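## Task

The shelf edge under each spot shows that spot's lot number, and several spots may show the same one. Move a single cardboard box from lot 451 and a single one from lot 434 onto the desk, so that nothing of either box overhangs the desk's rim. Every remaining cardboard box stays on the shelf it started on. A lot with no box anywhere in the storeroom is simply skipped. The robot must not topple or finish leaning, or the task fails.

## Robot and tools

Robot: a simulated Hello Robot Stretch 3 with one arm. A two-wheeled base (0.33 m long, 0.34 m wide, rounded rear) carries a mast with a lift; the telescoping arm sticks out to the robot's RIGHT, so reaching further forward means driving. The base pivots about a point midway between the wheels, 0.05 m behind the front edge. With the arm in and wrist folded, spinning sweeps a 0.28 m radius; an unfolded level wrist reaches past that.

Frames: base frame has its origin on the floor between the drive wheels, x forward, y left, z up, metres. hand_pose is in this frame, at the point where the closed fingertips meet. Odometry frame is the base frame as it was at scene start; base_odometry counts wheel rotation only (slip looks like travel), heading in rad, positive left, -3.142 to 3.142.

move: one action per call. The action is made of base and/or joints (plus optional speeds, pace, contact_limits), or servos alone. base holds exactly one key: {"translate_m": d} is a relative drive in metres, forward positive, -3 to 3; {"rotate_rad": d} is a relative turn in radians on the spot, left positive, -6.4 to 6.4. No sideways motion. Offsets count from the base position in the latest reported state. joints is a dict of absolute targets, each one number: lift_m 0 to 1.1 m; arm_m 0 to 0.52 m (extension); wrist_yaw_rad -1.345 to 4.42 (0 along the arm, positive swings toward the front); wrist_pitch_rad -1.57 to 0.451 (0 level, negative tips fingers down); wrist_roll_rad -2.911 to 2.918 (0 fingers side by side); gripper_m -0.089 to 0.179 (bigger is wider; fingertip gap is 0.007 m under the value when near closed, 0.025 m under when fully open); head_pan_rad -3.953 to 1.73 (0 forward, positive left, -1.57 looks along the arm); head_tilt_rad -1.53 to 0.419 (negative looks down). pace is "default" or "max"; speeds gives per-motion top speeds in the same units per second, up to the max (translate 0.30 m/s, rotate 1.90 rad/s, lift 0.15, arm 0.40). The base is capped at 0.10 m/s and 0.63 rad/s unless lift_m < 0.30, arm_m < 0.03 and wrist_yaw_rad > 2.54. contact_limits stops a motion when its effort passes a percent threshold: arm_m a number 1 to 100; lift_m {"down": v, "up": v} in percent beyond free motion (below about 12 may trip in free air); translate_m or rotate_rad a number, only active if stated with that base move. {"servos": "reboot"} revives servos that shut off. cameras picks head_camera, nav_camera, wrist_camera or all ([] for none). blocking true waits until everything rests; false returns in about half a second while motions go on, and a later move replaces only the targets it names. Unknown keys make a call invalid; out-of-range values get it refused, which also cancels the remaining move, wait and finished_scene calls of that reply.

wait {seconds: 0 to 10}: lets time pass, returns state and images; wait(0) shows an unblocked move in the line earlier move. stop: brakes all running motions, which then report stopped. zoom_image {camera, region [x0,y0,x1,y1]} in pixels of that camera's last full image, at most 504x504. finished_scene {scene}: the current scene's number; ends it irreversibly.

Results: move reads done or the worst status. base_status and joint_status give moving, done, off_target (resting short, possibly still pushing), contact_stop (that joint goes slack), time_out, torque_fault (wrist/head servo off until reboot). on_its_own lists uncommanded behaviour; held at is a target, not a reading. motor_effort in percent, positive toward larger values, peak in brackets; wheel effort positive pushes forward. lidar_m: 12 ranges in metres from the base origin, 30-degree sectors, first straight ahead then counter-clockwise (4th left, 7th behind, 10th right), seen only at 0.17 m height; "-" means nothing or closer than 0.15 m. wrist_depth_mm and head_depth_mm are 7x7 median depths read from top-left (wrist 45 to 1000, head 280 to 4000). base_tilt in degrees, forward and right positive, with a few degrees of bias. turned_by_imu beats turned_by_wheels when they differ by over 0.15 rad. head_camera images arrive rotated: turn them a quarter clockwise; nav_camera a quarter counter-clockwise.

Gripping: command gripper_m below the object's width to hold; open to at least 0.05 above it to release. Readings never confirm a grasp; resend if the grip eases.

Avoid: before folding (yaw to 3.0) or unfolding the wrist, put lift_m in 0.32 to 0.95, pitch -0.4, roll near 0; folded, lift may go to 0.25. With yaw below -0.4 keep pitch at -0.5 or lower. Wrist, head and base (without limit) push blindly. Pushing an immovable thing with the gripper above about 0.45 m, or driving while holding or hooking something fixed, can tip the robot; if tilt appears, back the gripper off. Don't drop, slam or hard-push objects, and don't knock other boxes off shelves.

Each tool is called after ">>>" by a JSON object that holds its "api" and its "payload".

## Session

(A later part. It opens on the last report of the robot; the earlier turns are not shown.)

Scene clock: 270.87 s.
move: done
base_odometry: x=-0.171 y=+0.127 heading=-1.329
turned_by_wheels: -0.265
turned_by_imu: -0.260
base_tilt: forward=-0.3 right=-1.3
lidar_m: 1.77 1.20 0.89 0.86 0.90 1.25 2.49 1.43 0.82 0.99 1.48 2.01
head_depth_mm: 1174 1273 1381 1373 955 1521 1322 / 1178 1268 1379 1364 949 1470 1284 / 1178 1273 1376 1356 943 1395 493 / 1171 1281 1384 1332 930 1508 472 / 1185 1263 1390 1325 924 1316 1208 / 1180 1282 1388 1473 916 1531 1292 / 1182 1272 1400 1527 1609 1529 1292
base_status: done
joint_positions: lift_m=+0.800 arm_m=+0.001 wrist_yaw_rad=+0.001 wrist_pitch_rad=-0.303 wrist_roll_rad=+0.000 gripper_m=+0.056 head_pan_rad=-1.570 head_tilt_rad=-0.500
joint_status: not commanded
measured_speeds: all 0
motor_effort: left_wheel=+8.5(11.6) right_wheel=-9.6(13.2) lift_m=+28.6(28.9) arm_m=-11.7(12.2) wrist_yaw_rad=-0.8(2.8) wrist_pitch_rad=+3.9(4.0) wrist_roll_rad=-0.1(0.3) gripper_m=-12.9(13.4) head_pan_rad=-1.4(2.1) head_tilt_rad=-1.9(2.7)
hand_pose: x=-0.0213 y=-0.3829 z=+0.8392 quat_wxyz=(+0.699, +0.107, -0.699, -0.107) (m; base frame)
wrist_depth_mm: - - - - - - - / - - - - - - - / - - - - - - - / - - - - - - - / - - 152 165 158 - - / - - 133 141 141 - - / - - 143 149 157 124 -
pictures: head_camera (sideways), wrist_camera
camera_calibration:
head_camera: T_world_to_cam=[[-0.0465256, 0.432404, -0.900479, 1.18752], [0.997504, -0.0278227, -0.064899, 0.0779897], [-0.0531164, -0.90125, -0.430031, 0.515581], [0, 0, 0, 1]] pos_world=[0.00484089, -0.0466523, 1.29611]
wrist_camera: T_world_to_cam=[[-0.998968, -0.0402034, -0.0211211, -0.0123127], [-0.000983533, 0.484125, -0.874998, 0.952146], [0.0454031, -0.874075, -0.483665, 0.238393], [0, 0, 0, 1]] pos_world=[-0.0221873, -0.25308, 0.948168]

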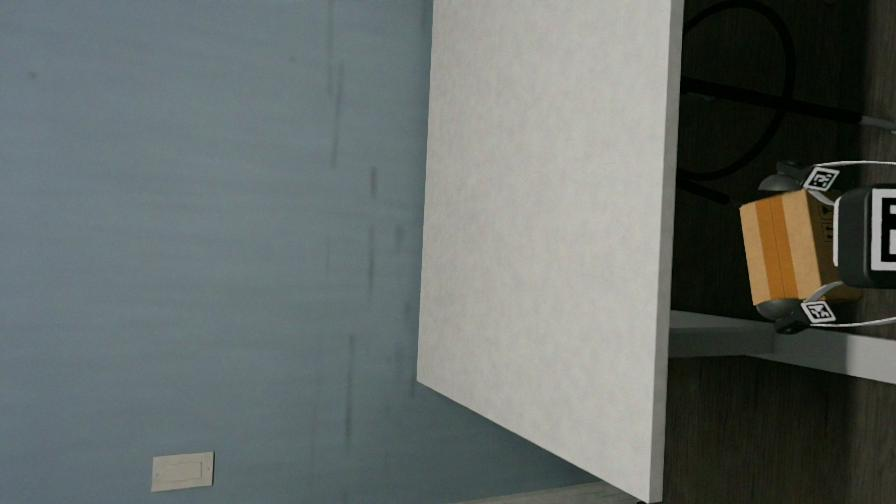

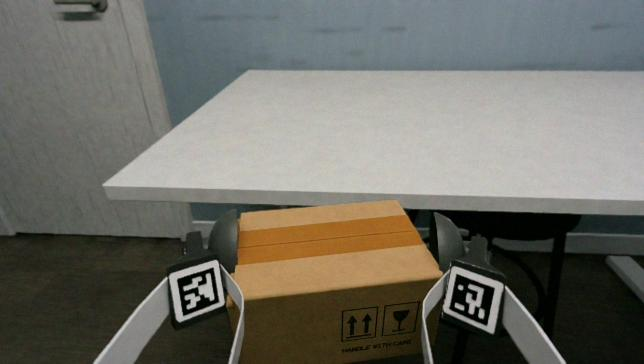

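>>> {"api": "move", "payload": {"joints": {"arm_m": 0.41}, "cameras": [], "pace": "max"}}

>>> {"api": "move", "payload": {"joints": {"lift_m": 0.718}, "contact_limits": {"lift_m": {"down": 14}}, "speeds": {"lift_m": 0.05}, "cameras": ["wrist_camera"]}}

Scene clock: 286.40 s.
move: done
base_odometry: x=-0.171 y=+0.127 heading=-1.329
turned_by_wheels: +0.000
turned_by_imu: +0.000
base_tilt: forward=-0.3 right=-1.1
lidar_m: 1.77 1.20 0.89 0.86 0.90 1.25 2.49 1.43 0.82 0.99 1.49 2.01
head_depth_mm: 1174 1264 1380 1378 957 815 305 / 1174 1273 1384 1370 511 365 1166 / 1184 1269 1377 1348 569 1445 1316 / 1174 1270 1379 1328 620 1500 1307 / 1178 1275 1399 1317 925 1336 1298 / 1185 1277 1388 1466 918 1531 1302 / 1185 1283 1395 1528 1600 1519 1296
base_status: not commanded
joint_positions: lift_m=+0.800 arm_m=+0.410 wrist_yaw_rad=+0.001 wrist_pitch_rad=-0.304 wrist_roll_rad=+0.000 gripper_m=+0.056 head_pan_rad=-1.570 head_tilt_rad=-0.500
joint_status: all done
measured_speeds: all 0
motor_effort: left_wheel=+7.3(8.5) right_wheel=-9.3(10.5) lift_m=+29.8(30.1) arm_m=+11.4(15.0) wrist_yaw_rad=-0.5(2.5) wrist_pitch_rad=+4.0(4.1) wrist_roll_rad=-0.2(0.3) gripper_m=-12.8(13.6) head_pan_rad=-1.3(1.8) head_tilt_rad=-1.6(2.2)
hand_pose: x=-0.0213 y=-0.7922 z=+0.8390 quat_wxyz=(+0.699, +0.108, -0.699, -0.107) (m; base frame)
wrist_depth_mm: - - - - - - - / 773 - - - - - - / 836 - - - - - - / 879 - - - - - - / - - 153 165 157 - - / - - 133 141 141 - - / - - 141 150 153 108 -
pictures: none
No camera images: "cameras" was empty.

Scene clock: 288.57 s.
move: done
base_odometry: x=-0.171 y=+0.127 heading=-1.329
turned_by_wheels: +0.000
turned_by_imu: +0.000
base_tilt: forward=-0.4 right=-1.2
lidar_m: 1.78 1.20 0.89 0.86 0.90 1.25 2.50 1.43 0.82 0.99 1.48 2.01
head_depth_mm: 1168 1266 1387 1378 955 1527 1323 / 1173 1266 1381 1369 949 490 380 / 1174 1268 1385 1342 611 1339 1303 / 1175 1272 1389 1331 631 1505 1302 / 1172 1276 1386 1324 922 1328 1288 / 1180 1280 1392 1463 918 1533 1287 / 1180 1279 1392 1530 1616 1521 1282
base_status: not commanded
joint_positions: lift_m=+0.718 arm_m=+0.410 wrist_yaw_rad=+0.001 wrist_pitch_rad=-0.276 wrist_roll_rad=+0.000 gripper_m=+0.056 head_pan_rad=-1.570 head_tilt_rad=-0.500
joint_status: all done
measured_speeds: all 0
motor_effort: left_wheel=+7.5(8.0) right_wheel=-8.9(10.0) lift_m=+21.6(29.9) arm_m=+2.7(11.6) wrist_yaw_rad=-1.0(2.3) wrist_pitch_rad=-1.1(4.1) wrist_roll_rad=+0.1(0.3) gripper_m=-12.8(13.6) head_pan_rad=-1.0(1.6) head_tilt_rad=-0.7(2.0)
contact_limits: lift_m down 14 (down: maximum 72; up: maximum 65)
hand_pose: x=-0.0213 y=-0.7950 z=+0.7638 quat_wxyz=(+0.701, +0.098, -0.700, -0.097) (m; base frame)
wrist_depth_mm: - - - - - - - / 771 - - - - - - / 810 - - - - - - / - - - - - - - / - - 152 164 157 - - / - - 133 139 141 - - / - - 141 148 152 118 -
pictures: wrist_camera
camera_calibration:
wrist_camera: T_world_to_cam=[[-0.998968, -0.0407746, -0.0199964, -0.0317875], [-0.000982172, 0.45961, -0.88812, 1.07626], [0.0454033, -0.887185, -0.459176, -0.187439], [0, 0, 0, 1]] pos_world=[-0.0221873, -0.662247, 0.869142]

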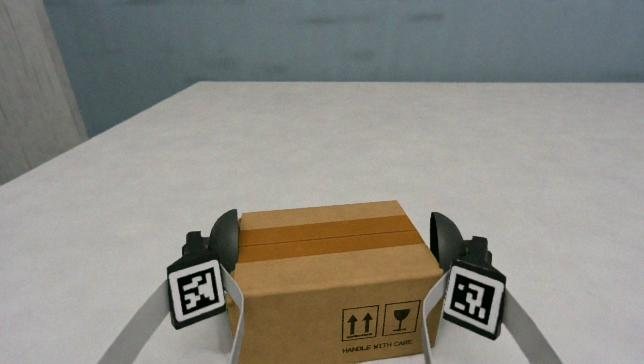

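>>> {"api": "move", "payload": {"joints": {"gripper_m": 0.165}, "cameras": []}}

>>> {"api": "move", "payload": {"joints": {"lift_m": 0.74, "arm_m": 0.0}, "cameras": ["wrist_camera"]}}

>>> {"api": "move", "payload": {"joints": {"wrist_yaw_rad": 3.0, "wrist_pitch_rad": -0.4, "gripper_m": 0.04}, "base": {"translate_m": -0.3}, "pace": "max", "cameras": []}}

>>> {"api": "move", "payload": {"joints": {"lift_m": 0.28, "head_pan_rad": 1.2, "head_tilt_rad": -0.3}, "pace": "max", "cameras": []}}

>>> {"api": "move", "payload": {"base": {"translate_m": -1.7}, "pace": "max", "cameras": ["nav_camera"]}}

Scene clock: 325.60 s.
move: done
base_odometry: x=-0.171 y=+0.127 heading=-1.329
turned_by_wheels: +0.000
turned_by_imu: +0.000
base_tilt: forward=-0.2 right=-1.2
lidar_m: 1.78 1.19 0.89 0.86 0.90 1.25 2.50 1.43 0.82 0.99 1.49 2.02
head_depth_mm: 1169 1271 1382 1371 954 1527 1323 / 1174 1261 1384 1356 947 489 380 / 1174 1263 1382 1346 610 1337 1306 / 1176 1273 1382 1331 632 1499 1303 / 1181 1278 1387 1318 887 1330 1295 / 1184 1277 1386 1455 918 1536 1287 / 1176 1277 1397 1531 1602 1534 1296
base_status: not commanded
joint_positions: lift_m=+0.718 arm_m=+0.410 wrist_yaw_rad=+0.001 wrist_pitch_rad=-0.293 wrist_roll_rad=+0.000 gripper_m=+0.165 head_pan_rad=-1.570 head_tilt_rad=-0.500
joint_status: all done
measured_speeds: all 0
motor_effort: left_wheel=+7.0(7.9) right_wheel=-9.2(9.8) lift_m=+28.6(28.7) arm_m=-12.8(13.5) wrist_yaw_rad=-1.2(2.2) wrist_pitch_rad=+1.9(2.1) wrist_roll_rad=-0.1(0.2) gripper_m=+1.0(83.4) head_pan_rad=-0.9(1.0) head_tilt_rad=-0.9(1.6)
contact_limits: lift_m down 14 (down: maximum 72; up: maximum 65)
hand_pose: x=-0.0213 y=-0.7933 z=+0.7596 quat_wxyz=(+0.700, +0.104, -0.699, -0.103) (m; base frame)
wrist_depth_mm: - - - - - - - / 763 - - - - - - / 821 - - - - - - / - - - - - - - / - 145 - 156 155 - - / - 123 134 138 143 134 - / - 118 145 150 156 - 102
pictures: none
No camera images: "cameras" was empty.

Scene clock: 329.80 s.
move: done
base_odometry: x=-0.171 y=+0.127 heading=-1.329
turned_by_wheels: +0.000
turned_by_imu: +0.000
base_tilt: forward=-0.3 right=-1.2
lidar_m: 1.78 1.20 0.89 0.86 0.90 1.25 2.50 1.43 0.82 0.99 1.49 2.02
head_depth_mm: 1181 1275 1375 1389 955 1526 1318 / 1178 1269 1381 1367 945 1480 1251 / 1178 1268 1384 1341 940 1457 1309 / 1172 1274 1374 1329 887 1509 1310 / 1176 1270 1394 1322 928 1335 1265 / 1181 1276 1392 1459 917 1536 1289 / 1183 1274 1385 1528 1615 1527 1291
base_status: not commanded
joint_positions: lift_m=+0.740 arm_m=+0.001 wrist_yaw_rad=+0.001 wrist_pitch_rad=-0.294 wrist_roll_rad=+0.000 gripper_m=+0.165 head_pan_rad=-1.570 head_tilt_rad=-0.500
joint_status: all done
measured_speeds: all 0
motor_effort: left_wheel=+7.3(7.8) right_wheel=-8.2(9.5) lift_m=+25.3(32.7) arm_m=-12.3(14.8) wrist_yaw_rad=-0.9(3.0) wrist_pitch_rad=+2.1(2.2) wrist_roll_rad=+0.1(0.5) gripper_m=+0.7(1.2) head_pan_rad=-0.3(0.9) head_tilt_rad=-0.8(1.9)
hand_pose: x=-0.0213 y=-0.3838 z=+0.7814 quat_wxyz=(+0.700, +0.104, -0.699, -0.104) (m; base frame)
wrist_depth_mm: - - - - - - - / - - - 522 - - - / - - - - - - - / - - - - - - - / - - - - - - - / - 142 - - - 135 - / 116 971 - - - 952 110
pictures: wrist_camera
camera_calibration:
wrist_camera: T_world_to_cam=[[-0.998968, -0.040403, -0.0207371, -0.0139505], [-0.0009831, 0.475756, -0.879577, 0.902461], [0.0454033, -0.878649, -0.475305, 0.201271], [0, 0, 0, 1]] pos_world=[-0.0221873, -0.253068, 0.88916]

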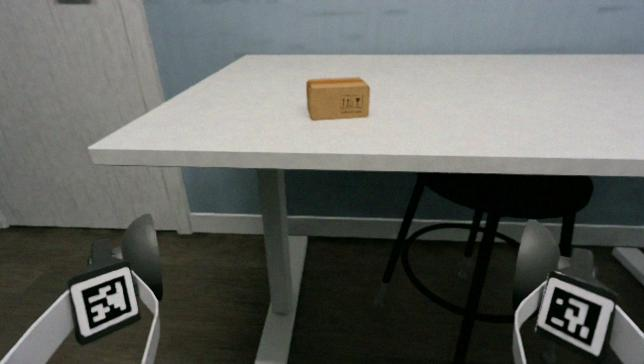

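Scene clock: 333.77 s.
move: done
base_odometry: x=-0.243 y=+0.418 heading=-1.329
turned_by_wheels: +0.000
turned_by_imu: +0.000
base_tilt: forward=-0.3 right=-1.3
lidar_m: 2.08 1.21 0.89 0.87 0.91 1.26 2.20 1.97 0.93 0.76 1.07 2.03
head_depth_mm: 1171 1263 1370 1381 953 1484 1333 / 1169 1254 1373 1364 951 1512 1293 / 1173 1262 1375 1339 939 1461 1316 / 1170 1264 1380 1344 933 1462 1271 / 1166 1263 1379 1317 923 1449 1291 / 1173 1269 1387 1313 920 1488 1293 / 1176 1268 1379 1285 876 1329 1282
base_status: done
joint_positions: lift_m=+0.740 arm_m=+0.001 wrist_yaw_rad=+2.997 wrist_pitch_rad=-0.413 wrist_roll_rad=+0.000 gripper_m=+0.040 head_pan_rad=-1.570 head_tilt_rad=-0.500
joint_status: all done
measured_speeds: all 0
motor_effort: left_wheel=-0.9(10.4) right_wheel=-10.4(14.3) lift_m=+29.1(29.8) arm_m=-8.9(13.2) wrist_yaw_rad=+2.2(6.3) wrist_pitch_rad=+1.9(5.0) wrist_roll_rad=-0.2(0.3) gripper_m=+0.4(80.8) head_pan_rad=+0.3(0.9) head_tilt_rad=-0.9(1.8)
hand_pose: x=+0.0112 y=+0.0772 z=+0.7539 quat_wxyz=(+0.195, +0.700, +0.095, +0.680) (m; base frame)
wrist_depth_mm: - 137 824 - - - - / - 148 175 - - 958 - / - 161 948 - - - - / - 185 - - - - - / - - 202 - - - - / - - 127 - 129 - - / 939 935 259 917 886 909 908
pictures: none
No camera images: "cameras" was empty.

Scene clock: 337.63 s.
move: done
base_odometry: x=-0.243 y=+0.418 heading=-1.329
turned_by_wheels: +0.000
turned_by_imu: +0.000
base_tilt: forward=-0.2 right=-1.2
lidar_m: 2.07 1.21 0.89 0.87 0.91 1.26 2.20 1.97 0.93 0.76 1.06 2.02
head_depth_mm: 899 942 999 1059 1132 1211 1303 / 850 900 950 1009 1072 1144 1229 / 818 859 909 963 1019 1077 1150 / 785 826 866 913 967 1027 1091 / 757 790 828 874 924 975 1036 / 729 764 800 838 885 934 989 / 704 736 768 803 846 890 944
base_status: not commanded
joint_positions: lift_m=+0.280 arm_m=+0.001 wrist_yaw_rad=+2.997 wrist_pitch_rad=-0.414 wrist_roll_rad=+0.000 gripper_m=+0.040 head_pan_rad=+1.201 head_tilt_rad=-0.299
joint_status: all done
measured_speeds: all 0
motor_effort: left_wheel=+0.0(0.7) right_wheel=-10.4(11.3) lift_m=+25.0(26.9) arm_m=-5.5(9.2) wrist_yaw_rad=+3.4(3.6) wrist_pitch_rad=+2.1(2.3) wrist_roll_rad=-0.1(0.3) gripper_m=+0.5(0.9) head_pan_rad=-3.1(6.0) head_tilt_rad=+3.5(6.8)
hand_pose: x=+0.0111 y=+0.0770 z=+0.2935 quat_wxyz=(+0.195, +0.700, +0.095, +0.680) (m; base frame)
wrist_depth_mm: - 137 818 - - - - / - 147 175 - - 964 - / 895 162 819 889 877 880 865 / 732 186 659 712 707 709 693 / 603 576 202 570 563 581 577 / 509 508 127 301 129 498 494 / 432 280 256 269 424 431 433
pictures: none
No camera images: "cameras" was empty.

Scene clock: 344.70 s.
move: done
base_odometry: x=-0.650 y=+2.069 heading=-1.329
turned_by_wheels: +0.000
turned_by_imu: -0.001
base_tilt: forward=-0.3 right=-1.2
lidar_m: 3.24 1.26 1.04 1.87 0.72 0.53 0.52 0.54 0.75 1.38 1.29 2.00
head_depth_mm: 933 985 1045 1111 1185 1264 1362 / 891 942 993 1052 1115 1198 1279 / 955 981 1002 1042 1093 1145 1220 / 1217 1255 1295 1343 1381 1428 1438 / 2122 2200 2323 2443 2554 1990 1528 / 2032 2132 2204 2327 2435 1991 1525 / 1949 2059 2150 2231 2381 1963 1517
base_status: done
joint_positions: lift_m=+0.280 arm_m=+0.001 wrist_yaw_rad=+2.997 wrist_pitch_rad=-0.414 wrist_roll_rad=+0.000 gripper_m=+0.040 head_pan_rad=+1.200 head_tilt_rad=-0.299
joint_status: not commanded
measured_speeds: all 0
motor_effort: left_wheel=-4.9(14.2) right_wheel=-4.1(15.5) lift_m=+28.3(30.9) arm_m=+0.9(5.9) wrist_yaw_rad=+2.1(3.3) wrist_pitch_rad=+2.3(2.3) wrist_roll_rad=-0.2(0.3) gripper_m=+0.1(1.0) head_pan_rad=-3.5(3.8) head_tilt_rad=-2.1(3.2)
hand_pose: x=+0.0111 y=+0.0770 z=+0.2935 quat_wxyz=(+0.195, +0.700, +0.096, +0.680) (m; base frame)
wrist_depth_mm: - 137 - - - 928 - / - 147 - - - - - / 701 162 870 904 879 877 873 / 694 186 658 714 697 695 694 / 599 580 202 568 567 579 577 / 513 505 126 301 130 495 495 / 433 280 258 270 424 435 429
pictures: nav_camera (sideways)
camera_calibration:
nav_camera: T_world_to_cam=[[0.0817195, 0.257164, 0.962906, -1.21077], [0.937011, -0.349032, 0.0136944, 0.0266311], [0.339607, 0.901134, -0.269488, 0.3019], [0, 0, 0, 1]] pos_world=[-0.0285374, 0.0486091, 1.24685]

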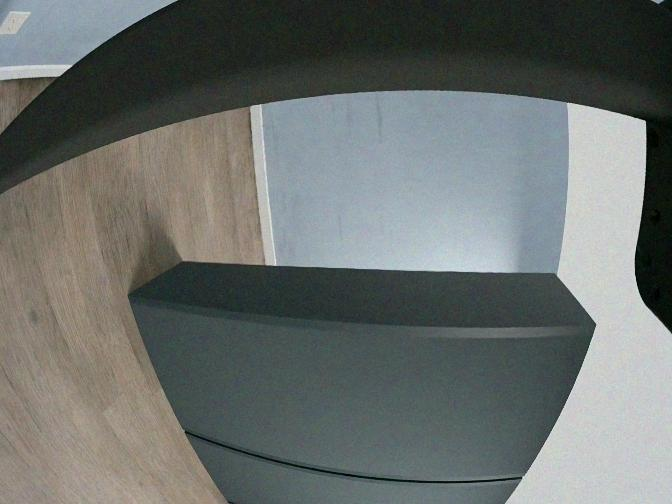

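>>> {"api": "move", "payload": {"base": {"rotate_rad": 1.6}, "joints": {"head_pan_rad": 0.0, "head_tilt_rad": -0.3}, "pace": "max", "cameras": ["nav_camera"]}}

Scene clock: 363.27 s.
move: done
base_odometry: x=-0.650 y=+2.069 heading=+0.271
turned_by_wheels: +1.600
turned_by_imu: +1.568
base_tilt: forward=-0.4 right=-1.2
lidar_m: 1.81 0.71 0.53 0.52 0.54 0.75 1.38 1.29 1.66 3.17 1.25 1.03
head_depth_mm: 2034 2139 2245 2320 1406 1370 1346 / 2037 2131 2233 2365 2487 2055 1549 / 2048 2126 2241 2348 2445 2029 1542 / 2055 2146 2241 2353 2460 1994 1535 / 2043 2151 2256 2344 2469 1999 1521 / 2028 2098 2165 2222 2256 1936 1528 / 1409 1425 1461 1491 1519 1555 1465
base_status: done
joint_positions: lift_m=+0.280 arm_m=+0.001 wrist_yaw_rad=+2.997 wrist_pitch_rad=-0.414 wrist_roll_rad=+0.000 gripper_m=+0.040 head_pan_rad=-0.006 head_tilt_rad=-0.300
joint_status: all done
measured_speeds: all 0
motor_effort: left_wheel=-5.6(15.1) right_wheel=+7.2(14.5) lift_m=+24.8(30.9) arm_m=-5.8(5.8) wrist_yaw_rad=+1.0(3.1) wrist_pitch_rad=+2.1(2.3) wrist_roll_rad=-0.1(0.3) gripper_m=+0.6(1.0) head_pan_rad=+3.5(5.3) head_tilt_rad=-2.0(7.3)
hand_pose: x=+0.0111 y=+0.0770 z=+0.2935 quat_wxyz=(+0.195, +0.700, +0.096, +0.680) (m; base frame)
wrist_depth_mm: 487 137 506 516 523 535 554 / 529 147 544 561 575 583 595 / 577 162 587 611 613 623 630 / - 179 189 654 674 675 672 / 605 574 202 574 567 579 581 / 507 508 126 301 129 495 491 / 437 281 257 270 426 432 432
pictures: nav_camera (sideways)
camera_calibration:
nav_camera: T_world_to_cam=[[0.270682, 0.0154315, 0.962545, -1.2114], [0.00842119, -0.999871, 0.0136617, 0.0323527], [0.962632, 0.00440779, -0.270777, 0.299737], [0, 0, 0, 1]] pos_world=[0.0390951, 0.049721, 1.24675]

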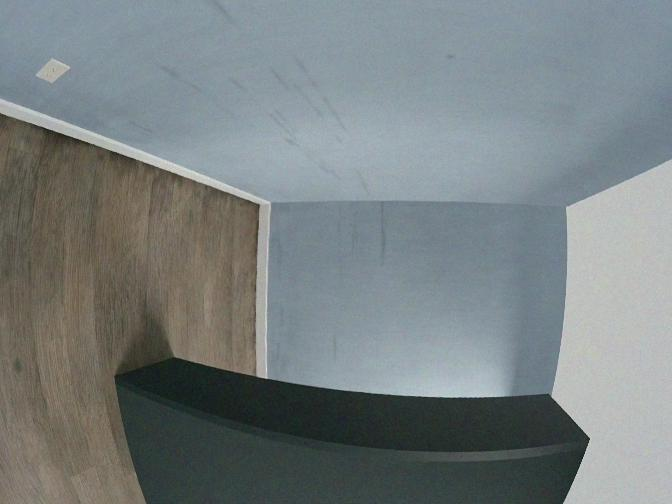

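>>> {"api": "move", "payload": {"base": {"rotate_rad": -0.03}, "pace": "max", "cameras": []}}

>>> {"api": "move", "payload": {"base": {"translate_m": 1.9}, "pace": "max", "cameras": []}}

>>> {"api": "move", "payload": {"base": {"rotate_rad": -1.597}, "joints": {"head_pan_rad": -0.8, "head_tilt_rad": -0.4}, "pace": "max", "cameras": ["nav_camera", "head_camera"]}}

Scene clock: 380.53 s.
move: done
base_odometry: x=-0.650 y=+2.069 heading=+0.241
turned_by_wheels: -0.030
turned_by_imu: -0.029
base_tilt: forward=-0.4 right=-1.5
lidar_m: 2.00 0.73 0.53 0.52 0.53 0.73 1.38 1.29 1.32 3.51 1.28 1.03
head_depth_mm: 2061 2136 2223 1338 1315 1294 1281 / 2070 2160 2246 2367 2489 2026 1554 / 2037 2140 2244 2379 2472 2003 1551 / 2063 2145 2263 2364 2437 1984 1535 / 2034 2126 2252 2369 2467 1999 1527 / 2028 2110 2193 2319 2428 1985 1529 / 1516 1537 1563 1581 1631 1656 1471
base_status: done
joint_positions: lift_m=+0.280 arm_m=+0.001 wrist_yaw_rad=+2.997 wrist_pitch_rad=-0.414 wrist_roll_rad=+0.000 gripper_m=+0.040 head_pan_rad=+0.000 head_tilt_rad=-0.300
joint_status: not commanded
measured_speeds: all 0
motor_effort: left_wheel=+6.5(7.0) right_wheel=-7.7(8.8) lift_m=+24.1(24.6) arm_m=-12.7(13.5) wrist_yaw_rad=+1.7(3.0) wrist_pitch_rad=+2.1(2.3) wrist_roll_rad=-0.1(0.3) gripper_m=+0.1(0.6) head_pan_rad=+3.6(3.8) head_tilt_rad=-1.3(1.8)
hand_pose: x=+0.0111 y=+0.0770 z=+0.2935 quat_wxyz=(+0.195, +0.700, +0.096, +0.680) (m; base frame)
wrist_depth_mm: 481 137 504 512 537 544 560 / 519 148 543 563 578 590 607 / 570 161 585 614 622 639 - / - 178 188 644 681 675 676 / 598 571 202 560 568 579 583 / 514 509 127 301 130 497 495 / 436 281 257 269 425 435 430
pictures: none
No camera images: "cameras" was empty.

Scene clock: 388.30 s.
move: done
base_odometry: x=+1.195 y=+2.522 heading=+0.241
turned_by_wheels: +0.000
turned_by_imu: +0.001
base_tilt: forward=-0.4 right=-1.4
lidar_m: 0.48 0.50 0.53 0.51 0.53 0.73 2.03 0.73 0.75 1.87 0.68 0.50
head_depth_mm: 387 405 426 447 471 498 530 / 387 404 425 446 472 498 528 / 386 403 423 446 470 497 528 / 384 403 422 445 470 496 526 / 384 403 422 444 468 495 525 / 383 401 421 443 468 494 524 / 383 401 421 442 466 493 524
base_status: done
joint_positions: lift_m=+0.280 arm_m=+0.001 wrist_yaw_rad=+2.997 wrist_pitch_rad=-0.414 wrist_roll_rad=+0.000 gripper_m=+0.040 head_pan_rad=+0.000 head_tilt_rad=-0.300
joint_status: not commanded
measured_speeds: all 0
motor_effort: left_wheel=+2.9(12.2) right_wheel=+3.8(14.2) lift_m=+30.4(31.8) arm_m=-0.8(12.3) wrist_yaw_rad=+2.8(3.4) wrist_pitch_rad=+2.1(2.3) wrist_roll_rad=-0.2(0.4) gripper_m=+0.5(0.9) head_pan_rad=+2.1(3.9) head_tilt_rad=+1.8(2.1)
hand_pose: x=+0.0110 y=+0.0770 z=+0.2935 quat_wxyz=(+0.195, +0.700, +0.096, +0.680) (m; base frame)
wrist_depth_mm: 476 137 499 513 523 545 537 / 520 148 545 564 576 589 534 / 568 162 588 614 627 644 534 / - 178 189 662 675 665 538 / 600 576 202 570 566 579 536 / 515 510 127 299 129 502 493 / 434 280 257 269 420 436 432
pictures: none
No camera images: "cameras" was empty.

Scene clock: 390.43 s.
move: done
base_odometry: x=+1.195 y=+2.522 heading=-1.356
turned_by_wheels: -1.597
turned_by_imu: -1.565
base_tilt: forward=-0.3 right=-1.2
lidar_m: 1.90 0.69 0.50 0.48 0.50 0.54 0.52 0.54 0.73 1.98 0.73 0.75
head_depth_mm: 876 3019 3184 3368 2460 1811 1415 / 752 821 909 1011 1158 1662 1381 / 660 718 777 855 946 1062 1203 / 609 645 692 748 810 889 988 / 1188 1309 1399 982 1424 1083 1276 / 1332 1441 1513 1104 1405 1489 1312 / 1256 1333 1406 1462 1469 1584 1387
base_status: done
joint_positions: lift_m=+0.280 arm_m=+0.001 wrist_yaw_rad=+2.997 wrist_pitch_rad=-0.414 wrist_roll_rad=+0.000 gripper_m=+0.040 head_pan_rad=-0.804 head_tilt_rad=-0.400
joint_status: all done
measured_speeds: all 0
motor_effort: left_wheel=+4.7(14.7) right_wheel=-7.8(15.1) lift_m=+29.8(30.6) arm_m=-9.1(9.2) wrist_yaw_rad=+2.0(3.0) wrist_pitch_rad=+2.2(2.3) wrist_roll_rad=-0.1(0.3) gripper_m=+0.3(1.0) head_pan_rad=+3.7(6.1) head_tilt_rad=-3.4(5.9)
hand_pose: x=+0.0110 y=+0.0770 z=+0.2935 quat_wxyz=(+0.195, +0.700, +0.096, +0.680) (m; base frame)
wrist_depth_mm: 445 137 475 482 494 516 523 / 488 147 509 527 537 546 - / 528 162 172 - - - - / - 178 187 - - 649 667 / 579 556 202 566 563 579 574 / 516 512 127 300 129 495 494 / 433 280 258 269 424 433 433
pictures: head_camera (sideways), nav_camera (sideways)
camera_calibration:
head_camera: T_world_to_cam=[[-0.269414, 0.212907, -0.939195, 1.23943], [0.742507, 0.666982, -0.061794, 0.0755532], [0.61327, -0.714006, -0.33778, 0.391449], [0, 0, 0, 1]] pos_world=[0.0377579, -0.0347793, 1.30096]
nav_camera: T_world_to_cam=[[0.265513, -0.250996, 0.930862, -1.17003], [-0.709153, -0.704949, 0.0121928, 0.0386543], [0.65315, -0.663361, -0.365168, 0.424537], [0, 0, 0, 1]] pos_world=[0.0607825, 0.0151987, 1.24369]

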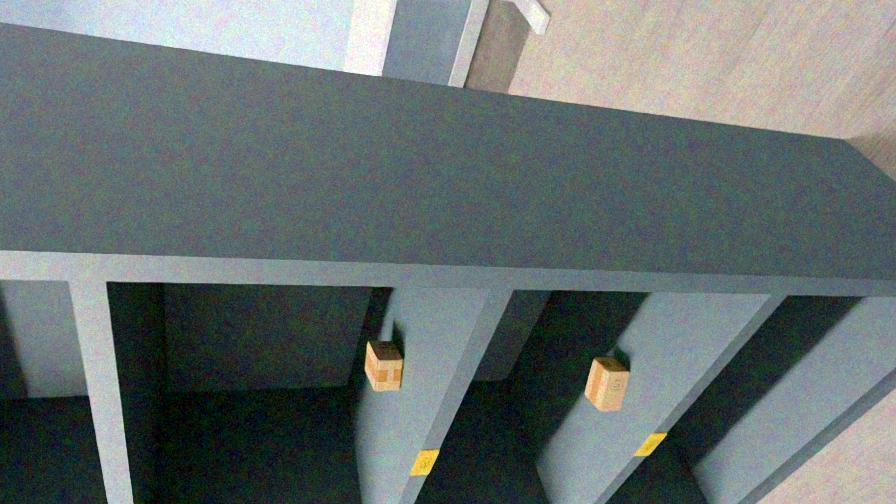

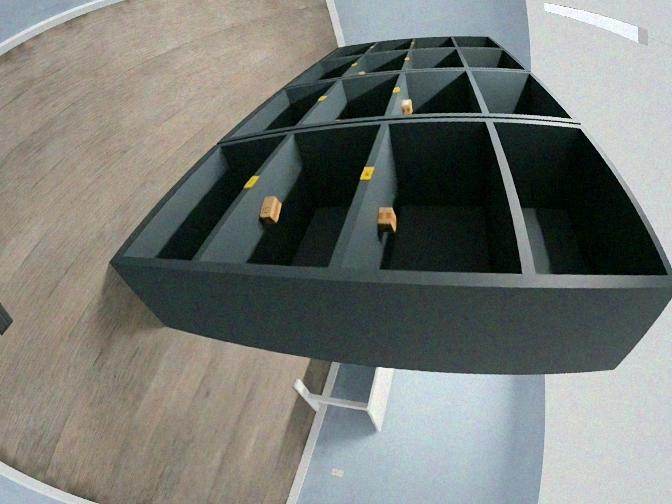

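>>> {"api": "zoom_image", "payload": {"camera": "nav_camera", "region": [230, 140, 400, 240]}}

>>> {"api": "zoom_image", "payload": {"camera": "nav_camera", "region": [310, 40, 430, 120]}}

>>> {"api": "zoom_image", "payload": {"camera": "head_camera", "region": [380, 400, 680, 504]}}

Scaled by 2.965 from the camera's 672x504 image, which has a finer 792x594 frame.

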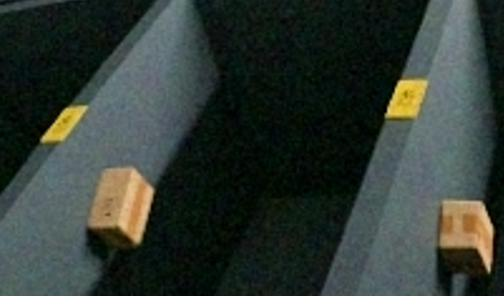

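Scaled by 4.200 from the camera's 672x504 image, which has a finer 792x594 frame.

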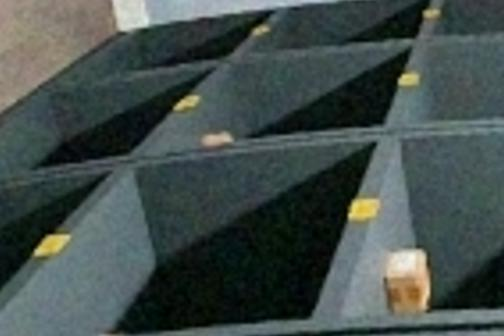

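Scaled by 1.680 from the camera's 896x504 image, which has a finer 1280x720 frame.

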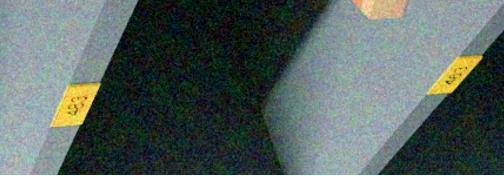

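>>> {"api": "move", "payload": {"base": {"translate_m": 1.25}, "joints": {"head_pan_rad": -1.2, "head_tilt_rad": -0.5}, "pace": "max", "cameras": ["nav_camera", "head_camera"]}}

>>> {"api": "zoom_image", "payload": {"camera": "nav_camera", "region": [100, 0, 420, 250]}}

Scene clock: 411.47 s.
move: done
base_odometry: x=+1.462 y=+1.301 heading=-1.356
turned_by_wheels: +0.000
turned_by_imu: +0.001
base_tilt: forward=-0.3 right=-1.2
lidar_m: 1.91 0.70 0.51 0.49 0.50 0.69 1.75 0.87 0.99 0.54 0.54 1.19
head_depth_mm: 767 821 881 739 589 970 784 / 557 712 885 731 1086 959 780 / 427 463 513 596 632 894 800 / 448 487 524 576 629 710 791 / 880 950 1013 666 1172 909 1134 / 913 997 1064 703 1212 940 1185 / 954 1044 1090 739 1200 962 1214
base_status: done
joint_positions: lift_m=+0.280 arm_m=+0.001 wrist_yaw_rad=+2.997 wrist_pitch_rad=-0.414 wrist_roll_rad=+0.000 gripper_m=+0.040 head_pan_rad=-1.200 head_tilt_rad=-0.500
joint_status: all done
measured_speeds: all 0
motor_effort: left_wheel=+0.5(16.2) right_wheel=+5.4(10.4) lift_m=+28.2(29.8) arm_m=-12.4(13.3) wrist_yaw_rad=+2.4(3.0) wrist_pitch_rad=+2.3(2.4) wrist_roll_rad=-0.1(0.4) gripper_m=+0.3(1.1) head_pan_rad=+3.4(5.0) head_tilt_rad=+3.7(5.6)
hand_pose: x=+0.0110 y=+0.0770 z=+0.2935 quat_wxyz=(+0.195, +0.700, +0.096, +0.680) (m; base frame)
wrist_depth_mm: 452 137 475 492 506 514 524 / 493 148 514 534 533 - - / 525 161 171 - - - - / - 178 187 - - 679 664 / 575 565 202 569 562 584 577 / 511 505 126 300 129 497 498 / 434 282 257 269 423 434 434
pictures: head_camera (sideways), nav_camera (sideways)
camera_calibration:
head_camera: T_world_to_cam=[[-0.199806, 0.386326, -0.900461, 1.18845], [0.940024, 0.334875, -0.064913, 0.0784132], [0.276465, -0.859425, -0.430066, 0.513576], [0, 0, 0, 1]] pos_world=[0.0217639, -0.0440079, 1.29611]
nav_camera: T_world_to_cam=[[0.181113, -0.419046, 0.889718, -1.11585], [-0.925802, -0.377864, 0.0104895, 0.0422095], [0.331797, -0.825602, -0.45639, 0.545169], [0, 0, 0, 1]] pos_world=[0.060287, -0.00154848, 1.24115]

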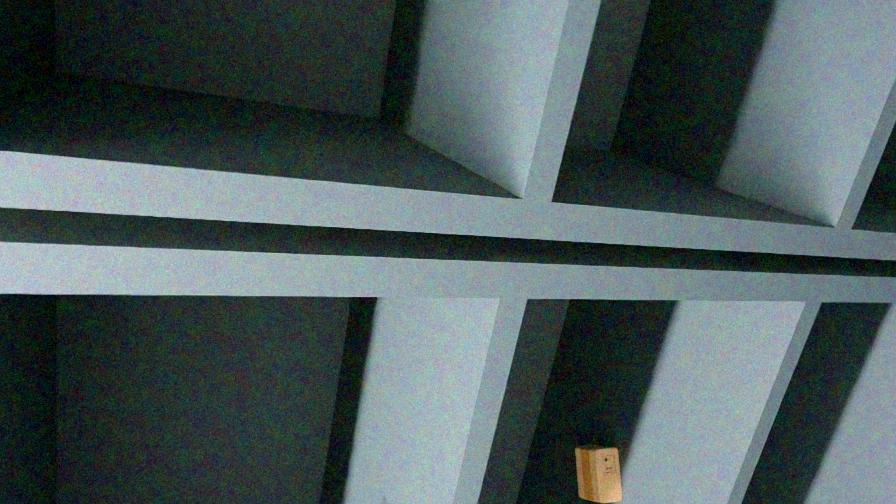

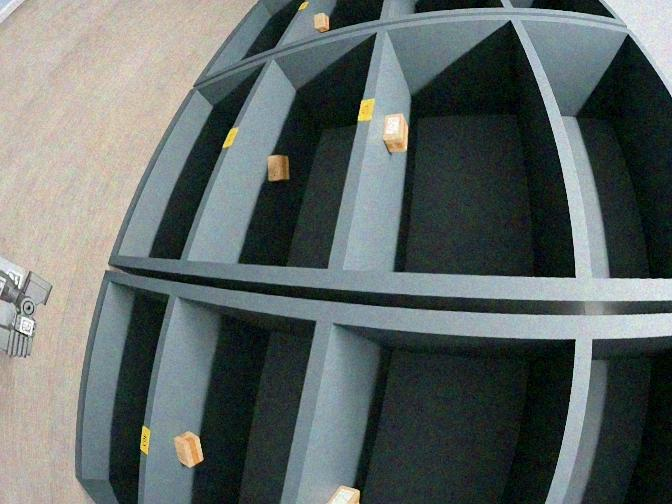

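Scaled by 1.575 from the camera's 672x504 image, which has a finer 792x594 frame.

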